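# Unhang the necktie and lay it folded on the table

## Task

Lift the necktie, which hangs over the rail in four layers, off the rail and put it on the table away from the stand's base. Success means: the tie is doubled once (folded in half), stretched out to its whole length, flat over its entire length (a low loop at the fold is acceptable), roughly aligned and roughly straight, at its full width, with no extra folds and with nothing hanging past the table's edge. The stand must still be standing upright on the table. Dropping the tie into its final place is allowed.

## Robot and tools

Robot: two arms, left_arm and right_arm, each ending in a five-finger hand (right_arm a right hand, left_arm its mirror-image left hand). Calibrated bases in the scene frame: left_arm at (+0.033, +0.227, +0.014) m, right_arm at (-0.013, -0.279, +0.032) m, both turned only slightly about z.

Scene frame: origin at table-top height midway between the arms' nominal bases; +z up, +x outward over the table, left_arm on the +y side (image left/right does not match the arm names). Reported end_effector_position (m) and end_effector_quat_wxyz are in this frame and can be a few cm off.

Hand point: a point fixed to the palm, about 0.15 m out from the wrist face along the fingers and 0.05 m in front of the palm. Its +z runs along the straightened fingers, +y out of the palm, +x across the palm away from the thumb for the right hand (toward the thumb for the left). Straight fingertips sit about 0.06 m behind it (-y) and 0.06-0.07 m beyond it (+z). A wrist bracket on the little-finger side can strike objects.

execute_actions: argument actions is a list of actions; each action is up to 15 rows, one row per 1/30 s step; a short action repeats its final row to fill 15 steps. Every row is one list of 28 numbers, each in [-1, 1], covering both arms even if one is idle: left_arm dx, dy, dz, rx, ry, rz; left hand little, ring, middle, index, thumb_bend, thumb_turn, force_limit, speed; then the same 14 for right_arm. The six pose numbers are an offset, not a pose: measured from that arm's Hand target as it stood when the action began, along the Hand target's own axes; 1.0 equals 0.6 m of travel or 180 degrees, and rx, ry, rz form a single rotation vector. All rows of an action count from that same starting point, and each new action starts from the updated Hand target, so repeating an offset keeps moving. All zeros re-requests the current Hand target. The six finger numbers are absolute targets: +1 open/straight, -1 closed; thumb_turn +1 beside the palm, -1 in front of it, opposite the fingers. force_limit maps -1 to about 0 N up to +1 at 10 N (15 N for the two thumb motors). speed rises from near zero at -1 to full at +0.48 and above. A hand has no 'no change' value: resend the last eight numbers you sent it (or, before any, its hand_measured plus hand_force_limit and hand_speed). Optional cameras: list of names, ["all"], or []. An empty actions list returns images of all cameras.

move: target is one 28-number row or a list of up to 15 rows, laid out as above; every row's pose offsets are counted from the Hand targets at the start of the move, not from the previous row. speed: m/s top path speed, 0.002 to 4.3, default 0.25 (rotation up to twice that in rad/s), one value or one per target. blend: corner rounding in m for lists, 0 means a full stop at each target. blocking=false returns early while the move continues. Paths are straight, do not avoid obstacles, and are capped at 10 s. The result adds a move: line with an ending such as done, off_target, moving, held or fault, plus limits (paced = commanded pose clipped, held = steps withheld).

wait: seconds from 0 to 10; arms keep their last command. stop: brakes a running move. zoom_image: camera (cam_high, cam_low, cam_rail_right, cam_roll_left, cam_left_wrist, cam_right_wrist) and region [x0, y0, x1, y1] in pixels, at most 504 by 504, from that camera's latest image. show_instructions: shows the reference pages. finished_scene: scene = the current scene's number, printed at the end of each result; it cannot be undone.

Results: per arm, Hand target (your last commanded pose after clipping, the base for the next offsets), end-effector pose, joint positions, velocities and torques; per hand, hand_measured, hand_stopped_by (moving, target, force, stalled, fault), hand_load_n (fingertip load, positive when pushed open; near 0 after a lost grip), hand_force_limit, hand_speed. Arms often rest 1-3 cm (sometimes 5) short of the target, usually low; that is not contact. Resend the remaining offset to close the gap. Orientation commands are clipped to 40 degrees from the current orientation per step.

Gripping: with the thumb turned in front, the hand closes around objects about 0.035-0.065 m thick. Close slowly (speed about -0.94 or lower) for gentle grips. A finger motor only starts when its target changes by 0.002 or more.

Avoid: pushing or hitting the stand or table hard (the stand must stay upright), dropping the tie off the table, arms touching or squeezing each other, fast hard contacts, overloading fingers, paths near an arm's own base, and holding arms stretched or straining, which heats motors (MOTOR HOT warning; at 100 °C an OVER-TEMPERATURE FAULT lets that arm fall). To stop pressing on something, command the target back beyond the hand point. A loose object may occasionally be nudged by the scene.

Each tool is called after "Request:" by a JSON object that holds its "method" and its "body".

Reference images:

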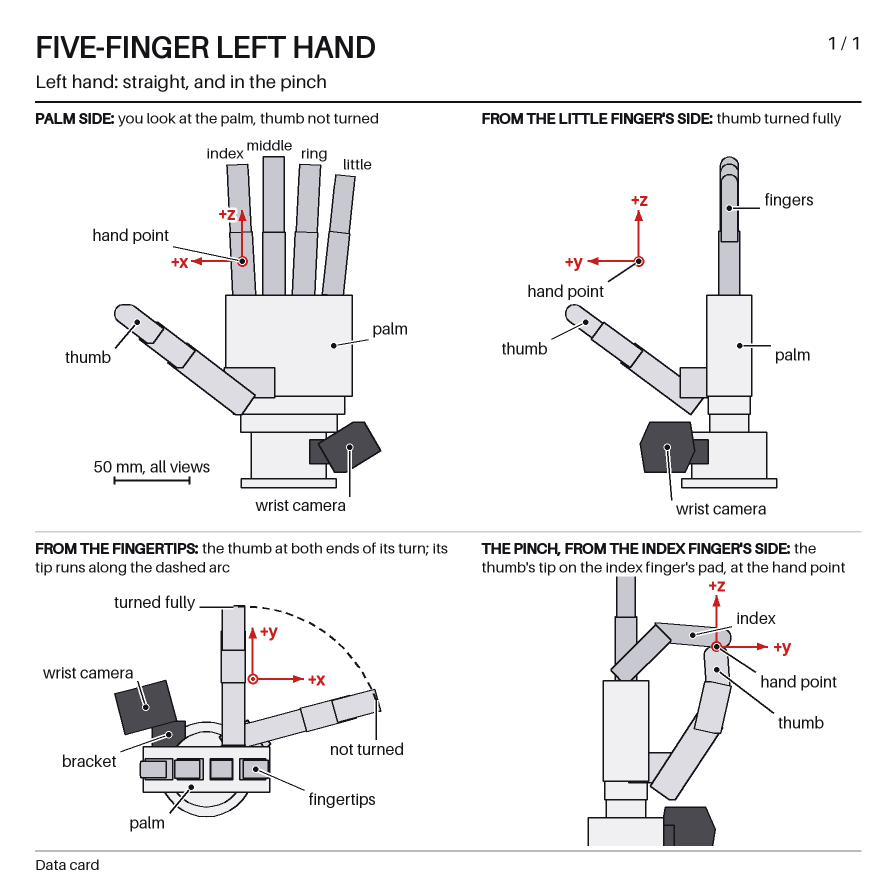

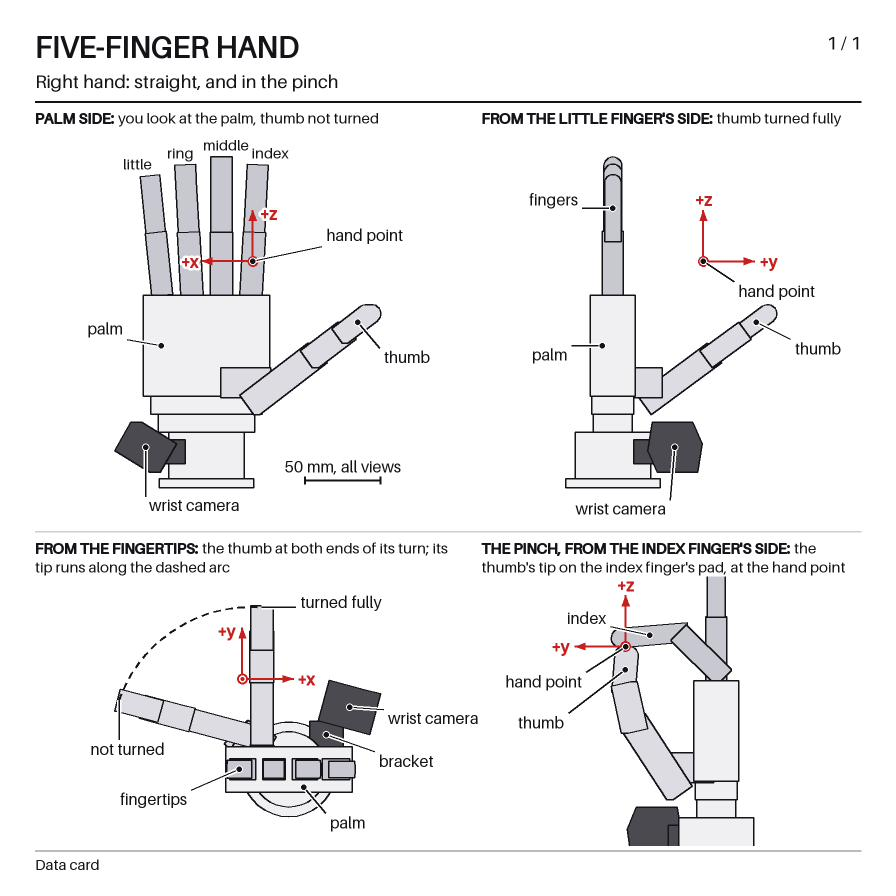

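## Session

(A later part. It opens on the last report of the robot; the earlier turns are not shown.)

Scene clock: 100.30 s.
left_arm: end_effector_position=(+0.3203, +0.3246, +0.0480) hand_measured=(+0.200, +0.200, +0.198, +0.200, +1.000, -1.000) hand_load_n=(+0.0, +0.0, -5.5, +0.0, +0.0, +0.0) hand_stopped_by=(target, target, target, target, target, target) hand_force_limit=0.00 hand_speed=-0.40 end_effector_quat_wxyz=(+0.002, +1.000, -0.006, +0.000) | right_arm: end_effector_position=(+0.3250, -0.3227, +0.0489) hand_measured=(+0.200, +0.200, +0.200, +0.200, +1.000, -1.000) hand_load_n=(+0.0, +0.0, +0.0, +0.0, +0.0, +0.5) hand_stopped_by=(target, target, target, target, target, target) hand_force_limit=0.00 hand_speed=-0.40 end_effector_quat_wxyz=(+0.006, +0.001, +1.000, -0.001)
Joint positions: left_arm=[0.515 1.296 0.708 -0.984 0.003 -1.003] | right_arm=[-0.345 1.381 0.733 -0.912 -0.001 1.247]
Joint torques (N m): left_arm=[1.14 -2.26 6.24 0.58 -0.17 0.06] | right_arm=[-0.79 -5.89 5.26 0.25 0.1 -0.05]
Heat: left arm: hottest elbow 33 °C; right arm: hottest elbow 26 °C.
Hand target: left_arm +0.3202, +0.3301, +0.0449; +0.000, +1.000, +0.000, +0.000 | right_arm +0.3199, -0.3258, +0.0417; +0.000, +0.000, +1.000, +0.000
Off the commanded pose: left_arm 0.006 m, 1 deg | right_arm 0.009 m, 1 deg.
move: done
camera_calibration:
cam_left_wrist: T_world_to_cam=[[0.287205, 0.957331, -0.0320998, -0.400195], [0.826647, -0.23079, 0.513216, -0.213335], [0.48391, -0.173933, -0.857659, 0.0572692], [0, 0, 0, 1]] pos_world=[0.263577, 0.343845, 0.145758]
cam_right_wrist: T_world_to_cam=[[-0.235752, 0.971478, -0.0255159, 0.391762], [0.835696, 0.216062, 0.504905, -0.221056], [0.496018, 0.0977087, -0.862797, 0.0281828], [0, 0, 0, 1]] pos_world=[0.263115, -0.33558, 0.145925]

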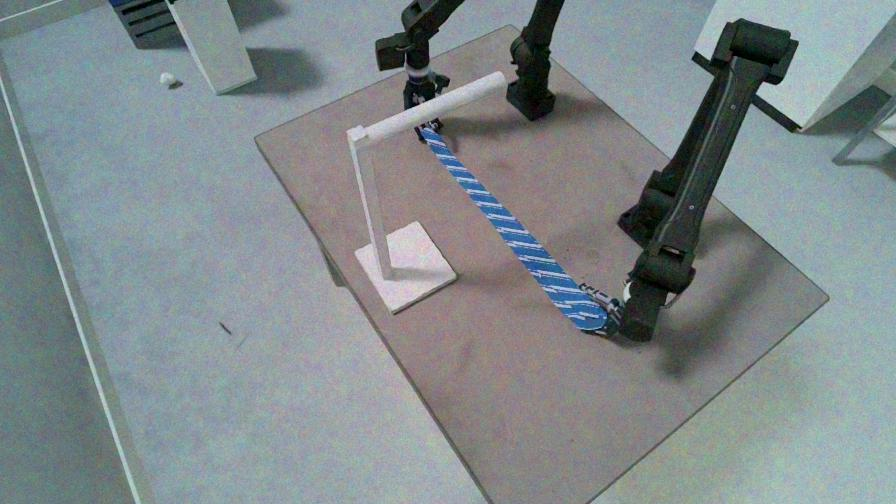

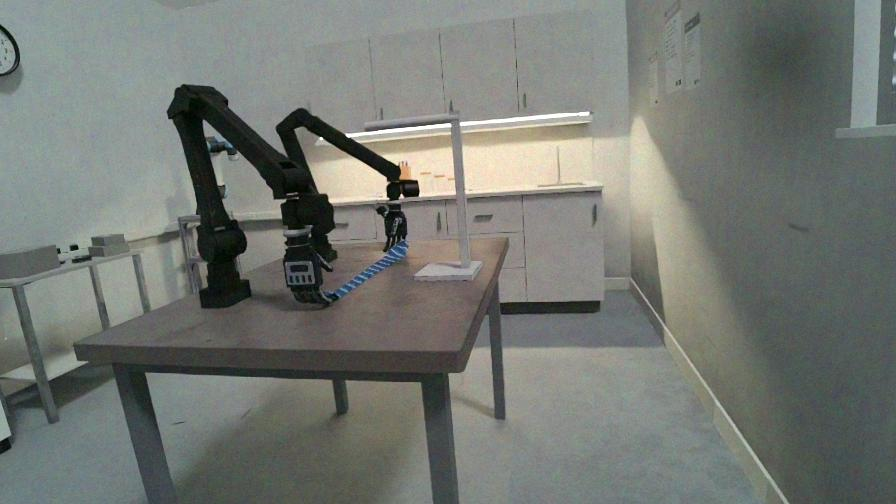

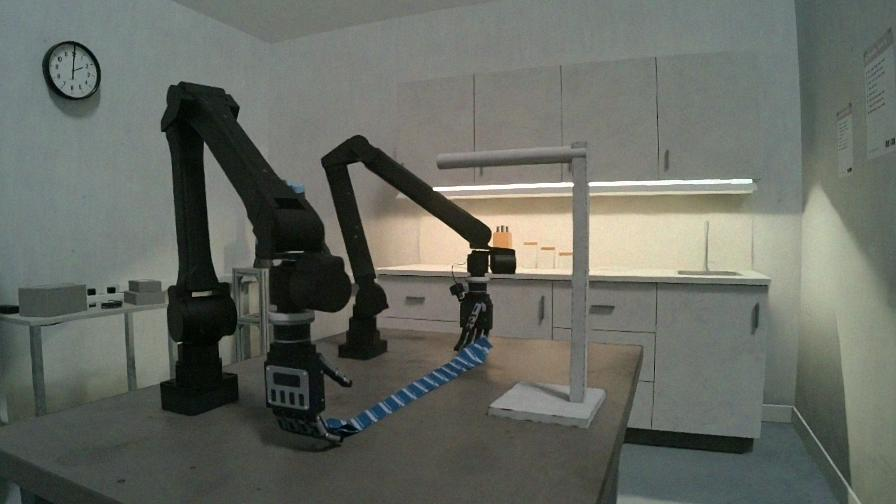

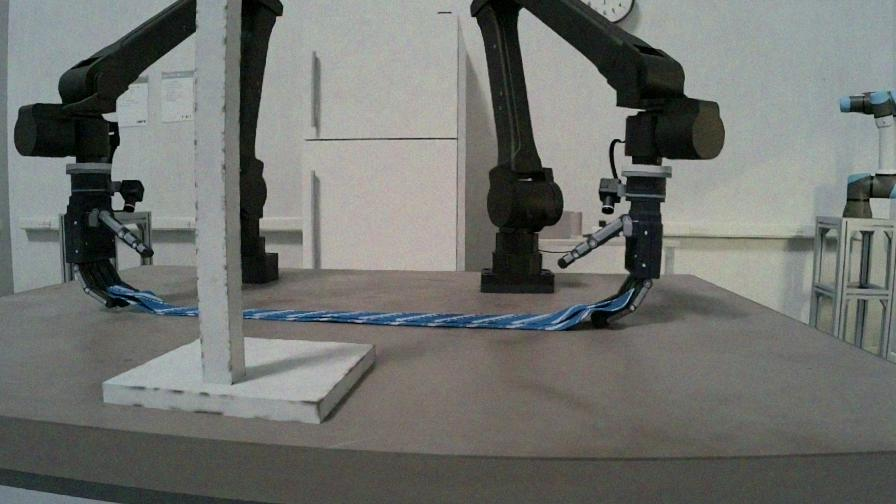

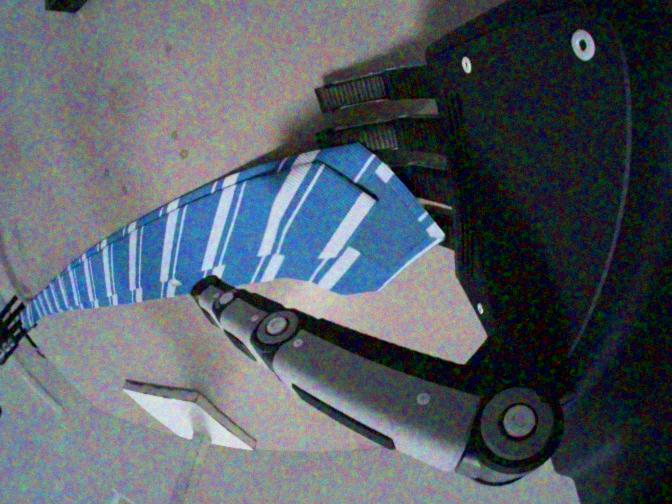

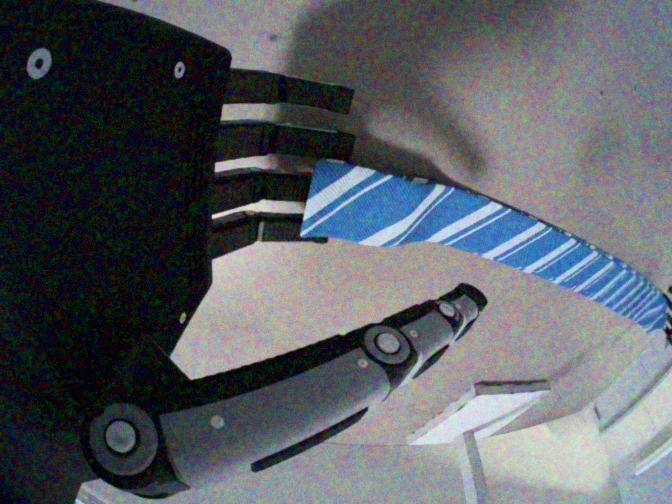

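Request:
{"method": "move", "body": {"target": [[0,-0.05,-0.015,0,0,0,0.2,0.2,0.2,0.2,1,-1,0,-0.4,0,-0.05,-0.012,0,0,0,0.2,0.2,0.2,0.2,1,-1,0,-0.4],[0,-0.14,-0.015,0,0,0,0.2,0.2,0.2,0.2,1,-1,0,-0.4,0,-0.14,-0.012,0,0,0,0.2,0.2,0.2,0.2,1,-1,0,-0.4]], "speed": 0.1, "blend": [0.01,0], "cameras": ["all"]}}

Request:
{"method": "zoom_image", "body": {"camera": "cam_roll_left", "region": [480, 150, 760, 350]}}

Request:
{"method": "zoom_image", "body": {"camera": "cam_roll_left", "region": [40, 150, 320, 350]}}

Request:
{"method": "zoom_image", "body": {"camera": "cam_high", "region": [400, 60, 700, 360]}}

Scene clock: 102.33 s.
left_arm: end_effector_position=(+0.3099, +0.3882, +0.0481) hand_measured=(+0.200, +0.200, +0.198, +0.200, +1.000, -1.000) hand_load_n=(+0.0, +0.0, -6.5, +0.0, +0.0, +0.0) hand_stopped_by=(target, target, target, target, target, target) hand_force_limit=0.00 hand_speed=-0.40 end_effector_quat_wxyz=(+0.020, +1.000, -0.009, -0.006) | right_arm: end_effector_position=(+0.3077, -0.3933, +0.0427) hand_measured=(+0.200, +0.200, +0.200, +0.200, +1.000, -1.000) hand_load_n=(+0.0, +0.5, -2.0, +0.0, +0.0, +0.0) hand_stopped_by=(target, target, target, target, target, target) hand_force_limit=0.00 hand_speed=-0.40 end_effector_quat_wxyz=(-0.006, -0.001, +1.000, +0.009)
Joint positions: left_arm=[0.705 1.405 0.805 -1.007 0.02 -0.807] | right_arm=[-0.565 1.451 0.783 -0.922 -0.009 1.024]
Joint torques (N m): left_arm=[2.43 -2.61 9.51 0.47 -0.92 0.11] | right_arm=[-0.56 -5.71 9.43 -0.54 0.38 -0.1]
Heat: left arm: hottest elbow 33 °C; right arm: hottest elbow 27 °C.
Hand target: left_arm +0.3202, +0.4142, +0.0539; +0.000, +1.000, +0.000, +0.000 | right_arm +0.3198, -0.4097, +0.0489; +0.000, +0.000, +1.000, +0.000
Off the commanded pose: left_arm 0.029 m, 3 deg | right_arm 0.021 m, 1 deg.
move: off_target (left_arm, right_arm)
camera_calibration:
cam_left_wrist: T_world_to_cam=[[0.291612, 0.953944, -0.0703841, -0.456292], [0.832215, -0.216748, 0.510332, -0.197201], [0.471572, -0.207394, -0.857092, 0.0901899], [0, 0, 0, 1]] pos_world=[0.254643, 0.411238, 0.145824]
cam_right_wrist: T_world_to_cam=[[-0.238725, 0.971087, -0.000657099, 0.455848], [0.84654, 0.208438, 0.489819, -0.193897], [0.475794, 0.116376, -0.871824, 0.052307], [0, 0, 0, 1]] pos_world=[0.248076, -0.408339, 0.140876]

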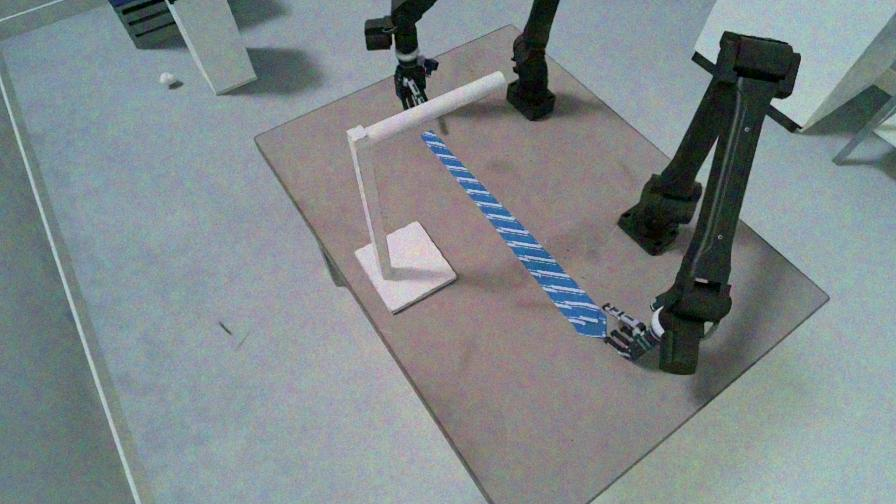

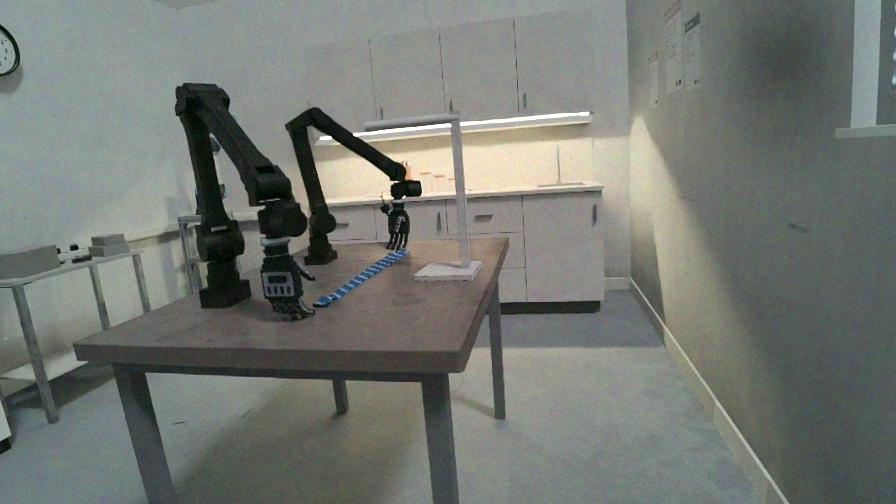

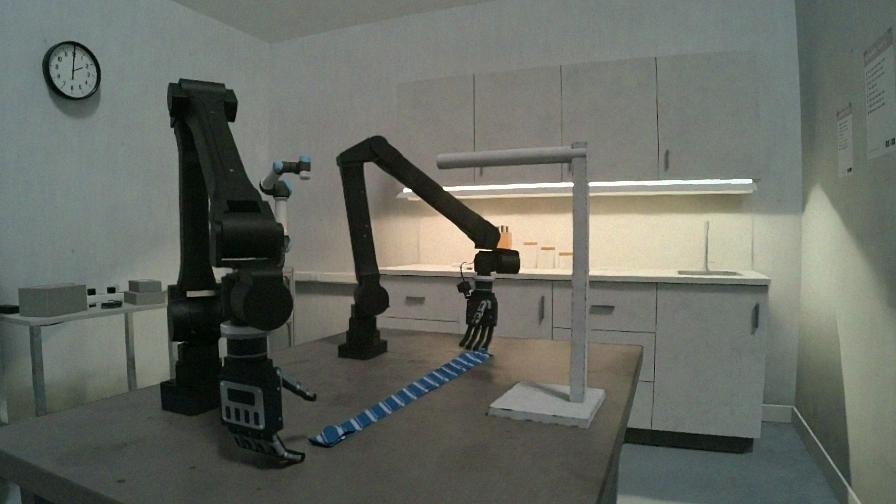

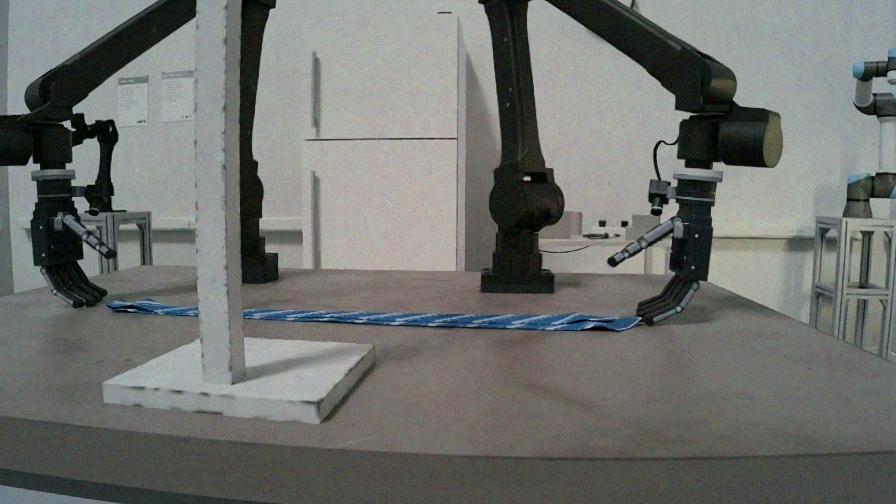

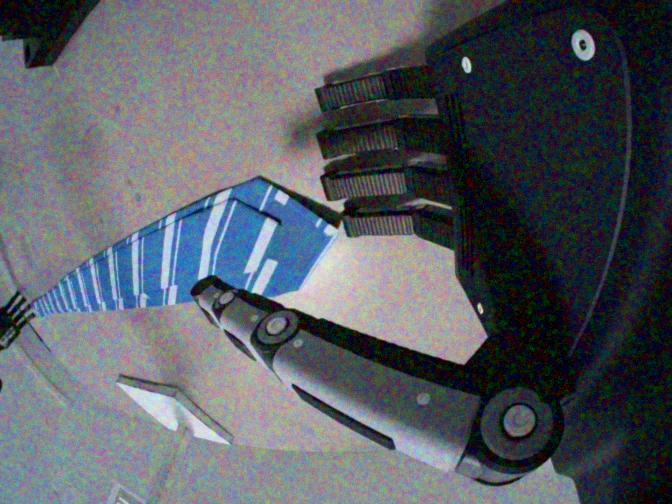

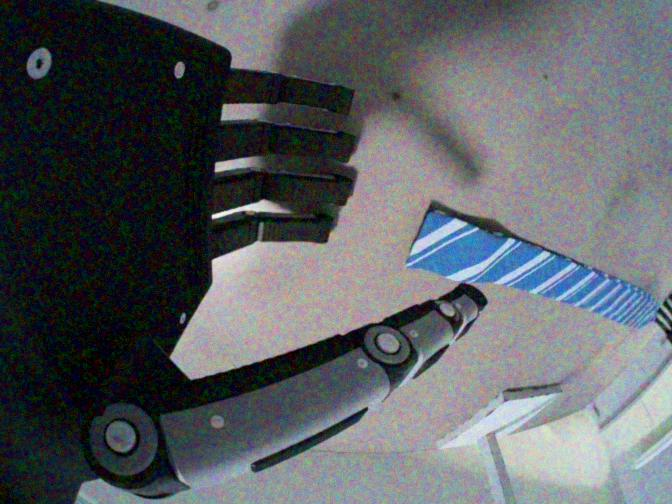

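Scaled by 1.800 from the camera's 896x504 image, which has a finer 1280x720 frame.

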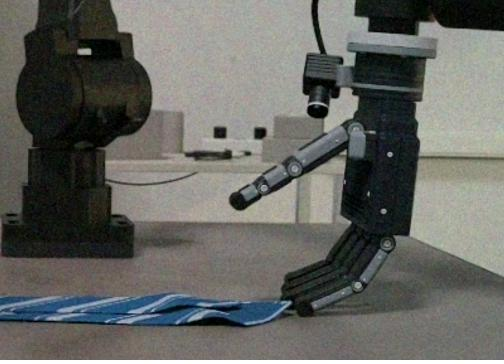

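Scaled by 1.800 from the camera's 896x504 image, which has a finer 1280x720 frame.

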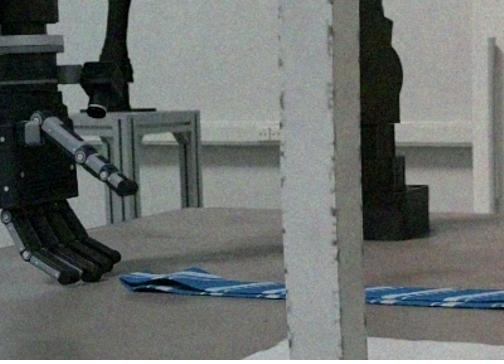

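Scaled by 1.680 from the camera's 896x504 image, which has a finer 1280x720 frame.

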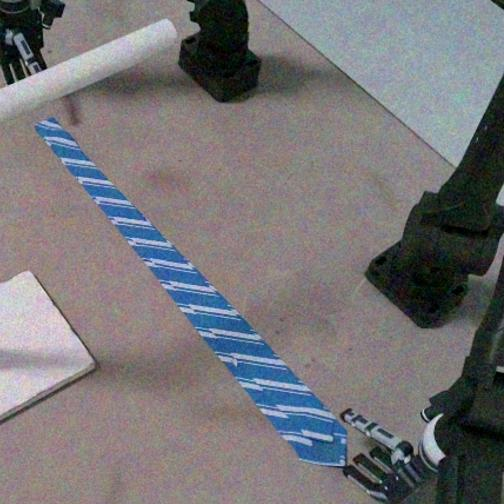

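Request:
{"method": "move", "body": {"target": [0,0,-0.2,0,0,0,0.2,0.2,0.2,0.2,1,-1,0,-0.4,0,0,-0.2,0,0,0,0.2,0.2,0.2,0.2,1,-1,0,-0.4], "speed": 0.15, "cameras": ["all"]}}

Request:
{"method": "zoom_image", "body": {"camera": "cam_roll_left", "region": [460, 250, 700, 370]}}

Request:
{"method": "zoom_image", "body": {"camera": "cam_roll_left", "region": [80, 250, 320, 370]}}

Request:
{"method": "zoom_image", "body": {"camera": "cam_high", "region": [400, 110, 640, 360]}}

Request:
{"method": "zoom_image", "body": {"camera": "cam_left_wrist", "region": [60, 100, 460, 400]}}

Request:
{"method": "zoom_image", "body": {"camera": "cam_right_wrist", "region": [260, 100, 660, 400]}}

Scene clock: 104.37 s.
left_arm: end_effector_position=(+0.3105, +0.3984, +0.1525) hand_measured=(+0.200, +0.200, +0.198, +0.200, +1.000, -1.000) hand_load_n=(+0.0, +0.0, +0.0, +0.0, +0.0, +0.0) hand_stopped_by=(target, target, target, target, target, target) hand_force_limit=0.00 hand_speed=-0.40 end_effector_quat_wxyz=(+0.018, +1.000, -0.004, -0.018) | right_arm: end_effector_position=(+0.3076, -0.3962, +0.1503) hand_measured=(+0.200, +0.200, +0.200, +0.200, +1.000, -1.000) hand_load_n=(+0.0, +0.0, +0.0, +0.0, -0.5, +0.0) hand_stopped_by=(target, target, target, target, target, target) hand_force_limit=0.00 hand_speed=-0.40 end_effector_quat_wxyz=(-0.017, +0.001, +1.000, +0.011)
Joint positions: left_arm=[0.715 1.301 1.012 -1.334 0.001 -0.807] | right_arm=[-0.568 1.314 0.972 -1.27 -0.001 1.023]
Joint torques (N m): left_arm=[1.2 -4.6 10.86 -0.43 -0.13 0.1] | right_arm=[-1.03 -6.95 10.92 -0.65 0.13 -0.07]
Heat: left arm: hottest elbow 33 °C; right arm: hottest elbow 27 °C.
Hand target: left_arm +0.3201, +0.4140, +0.1738; +0.000, +1.000, +0.000, +0.000 | right_arm +0.3199, -0.4097, +0.1688; +0.000, +0.000, +1.000, +0.000
Off the commanded pose: left_arm 0.028 m, 3 deg | right_arm 0.026 m, 2 deg.
move: off_target (left_arm, right_arm)
camera_calibration:
cam_left_wrist: T_world_to_cam=[[0.281133, 0.956788, -0.0743066, -0.456074], [0.84635, -0.210692, 0.489183, -0.252379], [0.452388, -0.200415, -0.86901, 0.186448], [0, 0, 0, 1]] pos_world=[0.257471, 0.420558, 0.251596]
cam_right_wrist: T_world_to_cam=[[-0.236255, 0.97164, 0.00993312, 0.456512], [0.858202, 0.203857, 0.471097, -0.248554], [0.455711, 0.119824, -0.882026, 0.155643], [0, 0, 0, 1]] pos_world=[0.250234, -0.411546, 0.249839]

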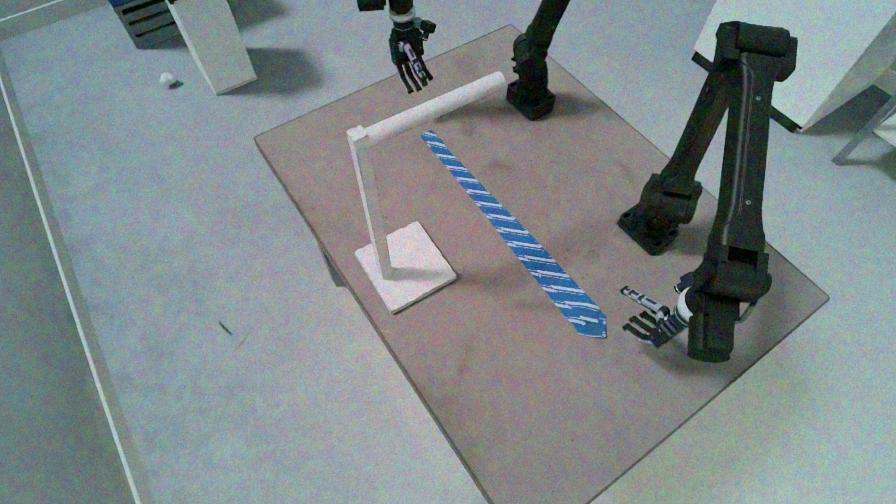

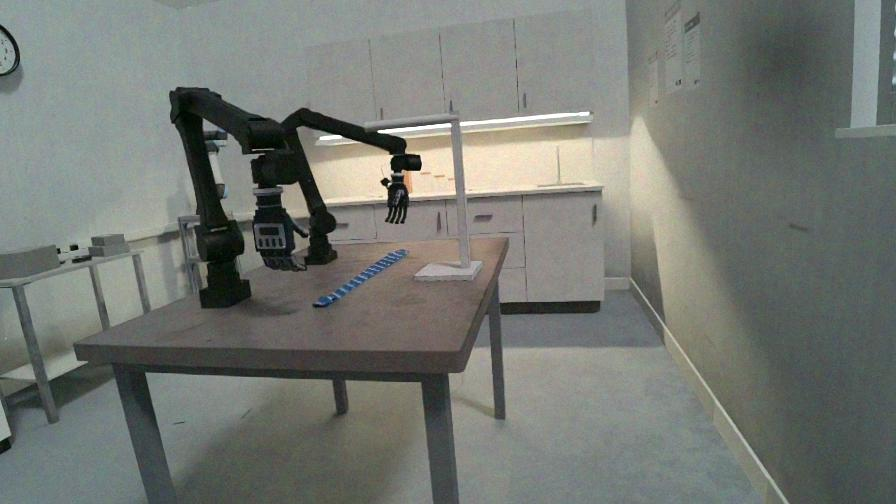

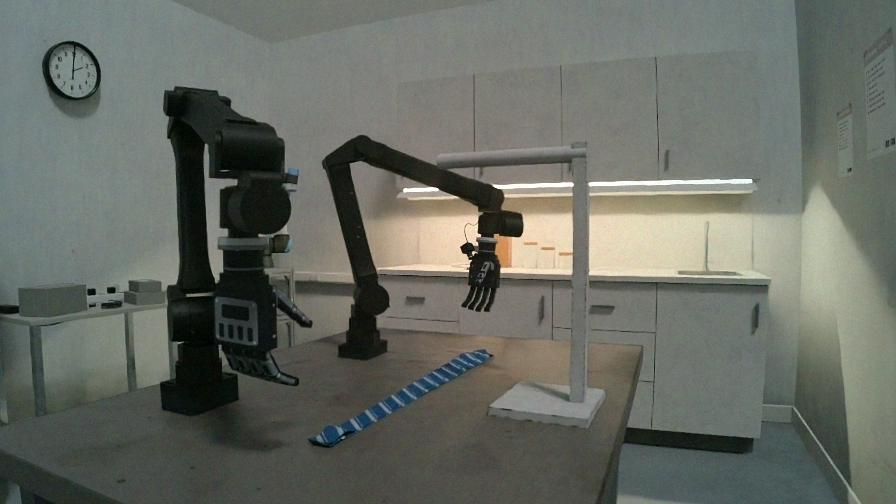

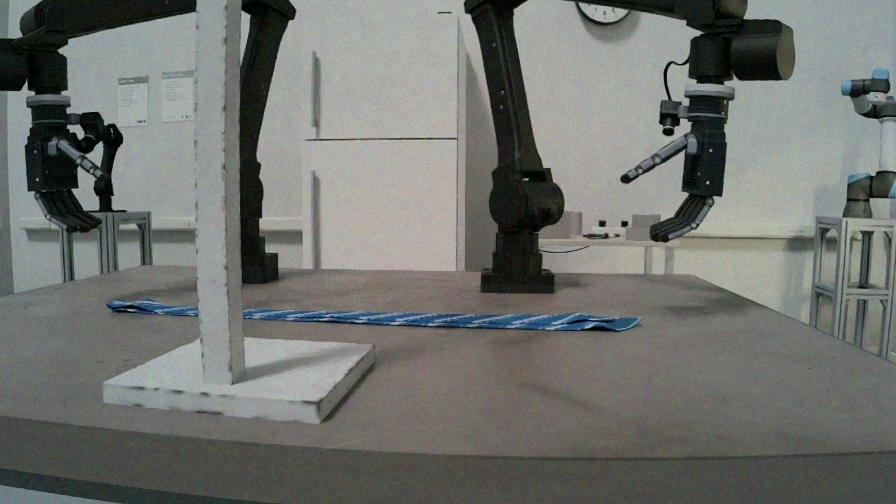

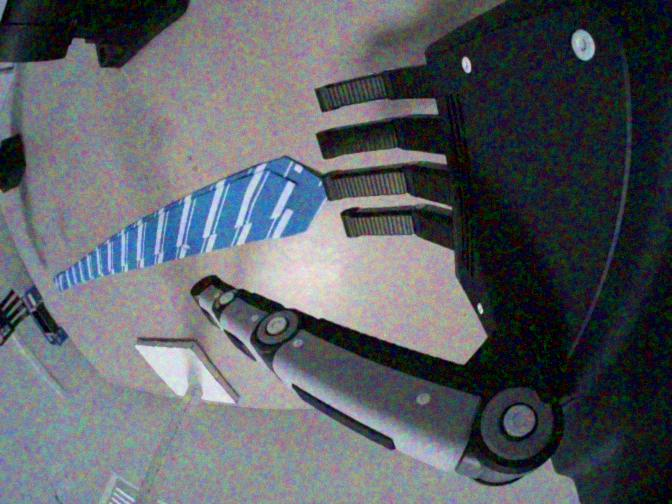

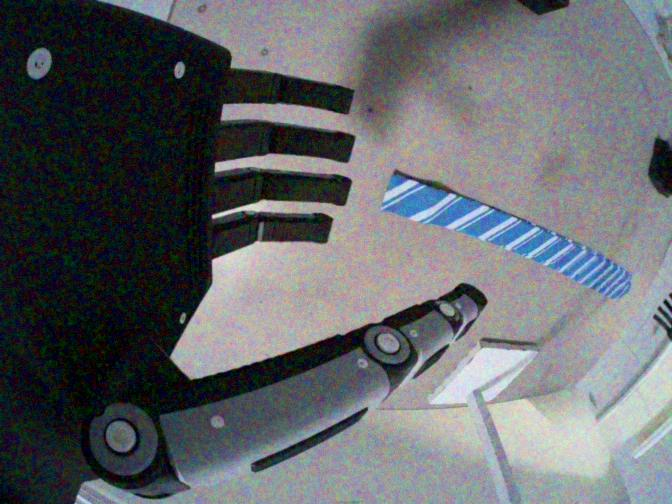

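Scaled by 2.100 from the camera's 896x504 image, which has a finer 1280x720 frame.

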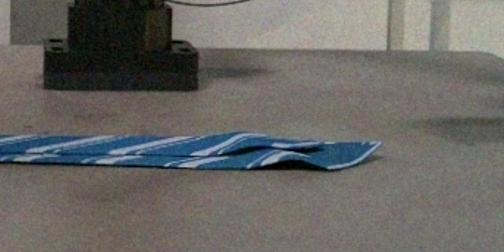

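Scaled by 2.100 from the camera's 896x504 image, which has a finer 1280x720 frame.

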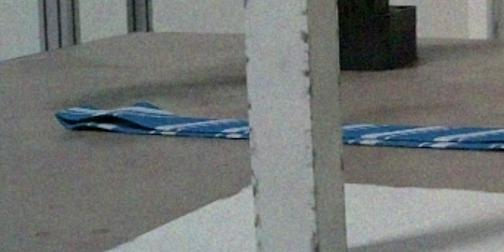

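Scaled by 2.016 from the camera's 896x504 image, which has a finer 1280x720 frame.

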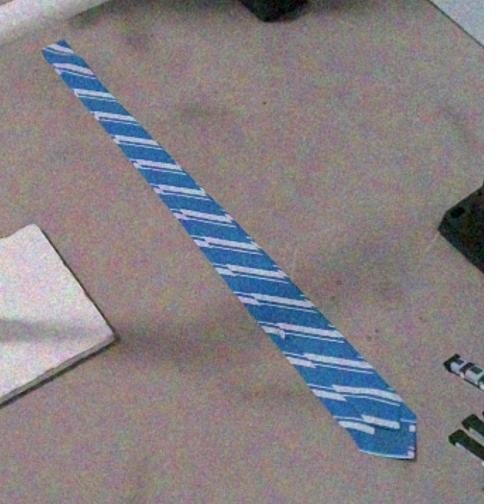

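Scaled by 1.260 from the camera's 672x504 image, which has a finer 960x720 frame.

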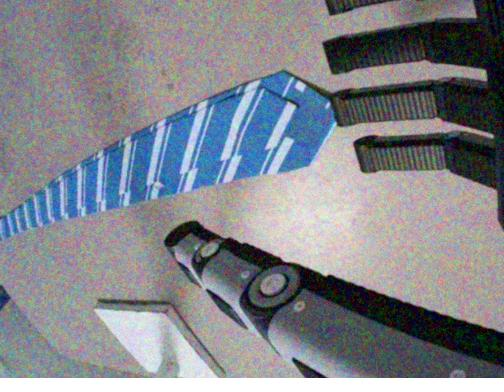

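Scaled by 1.260 from the camera's 672x504 image, which has a finer 960x720 frame.

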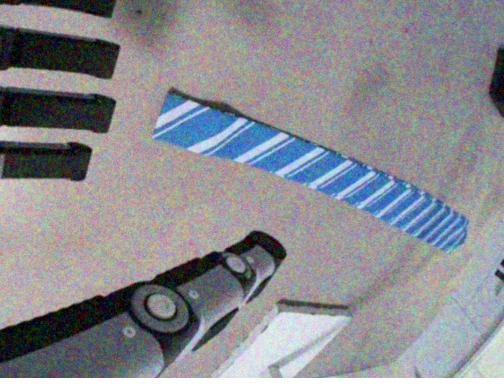

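Request:
{"method": "finished_scene", "body": {"scene": 1}}

The scene is finished: the task was done.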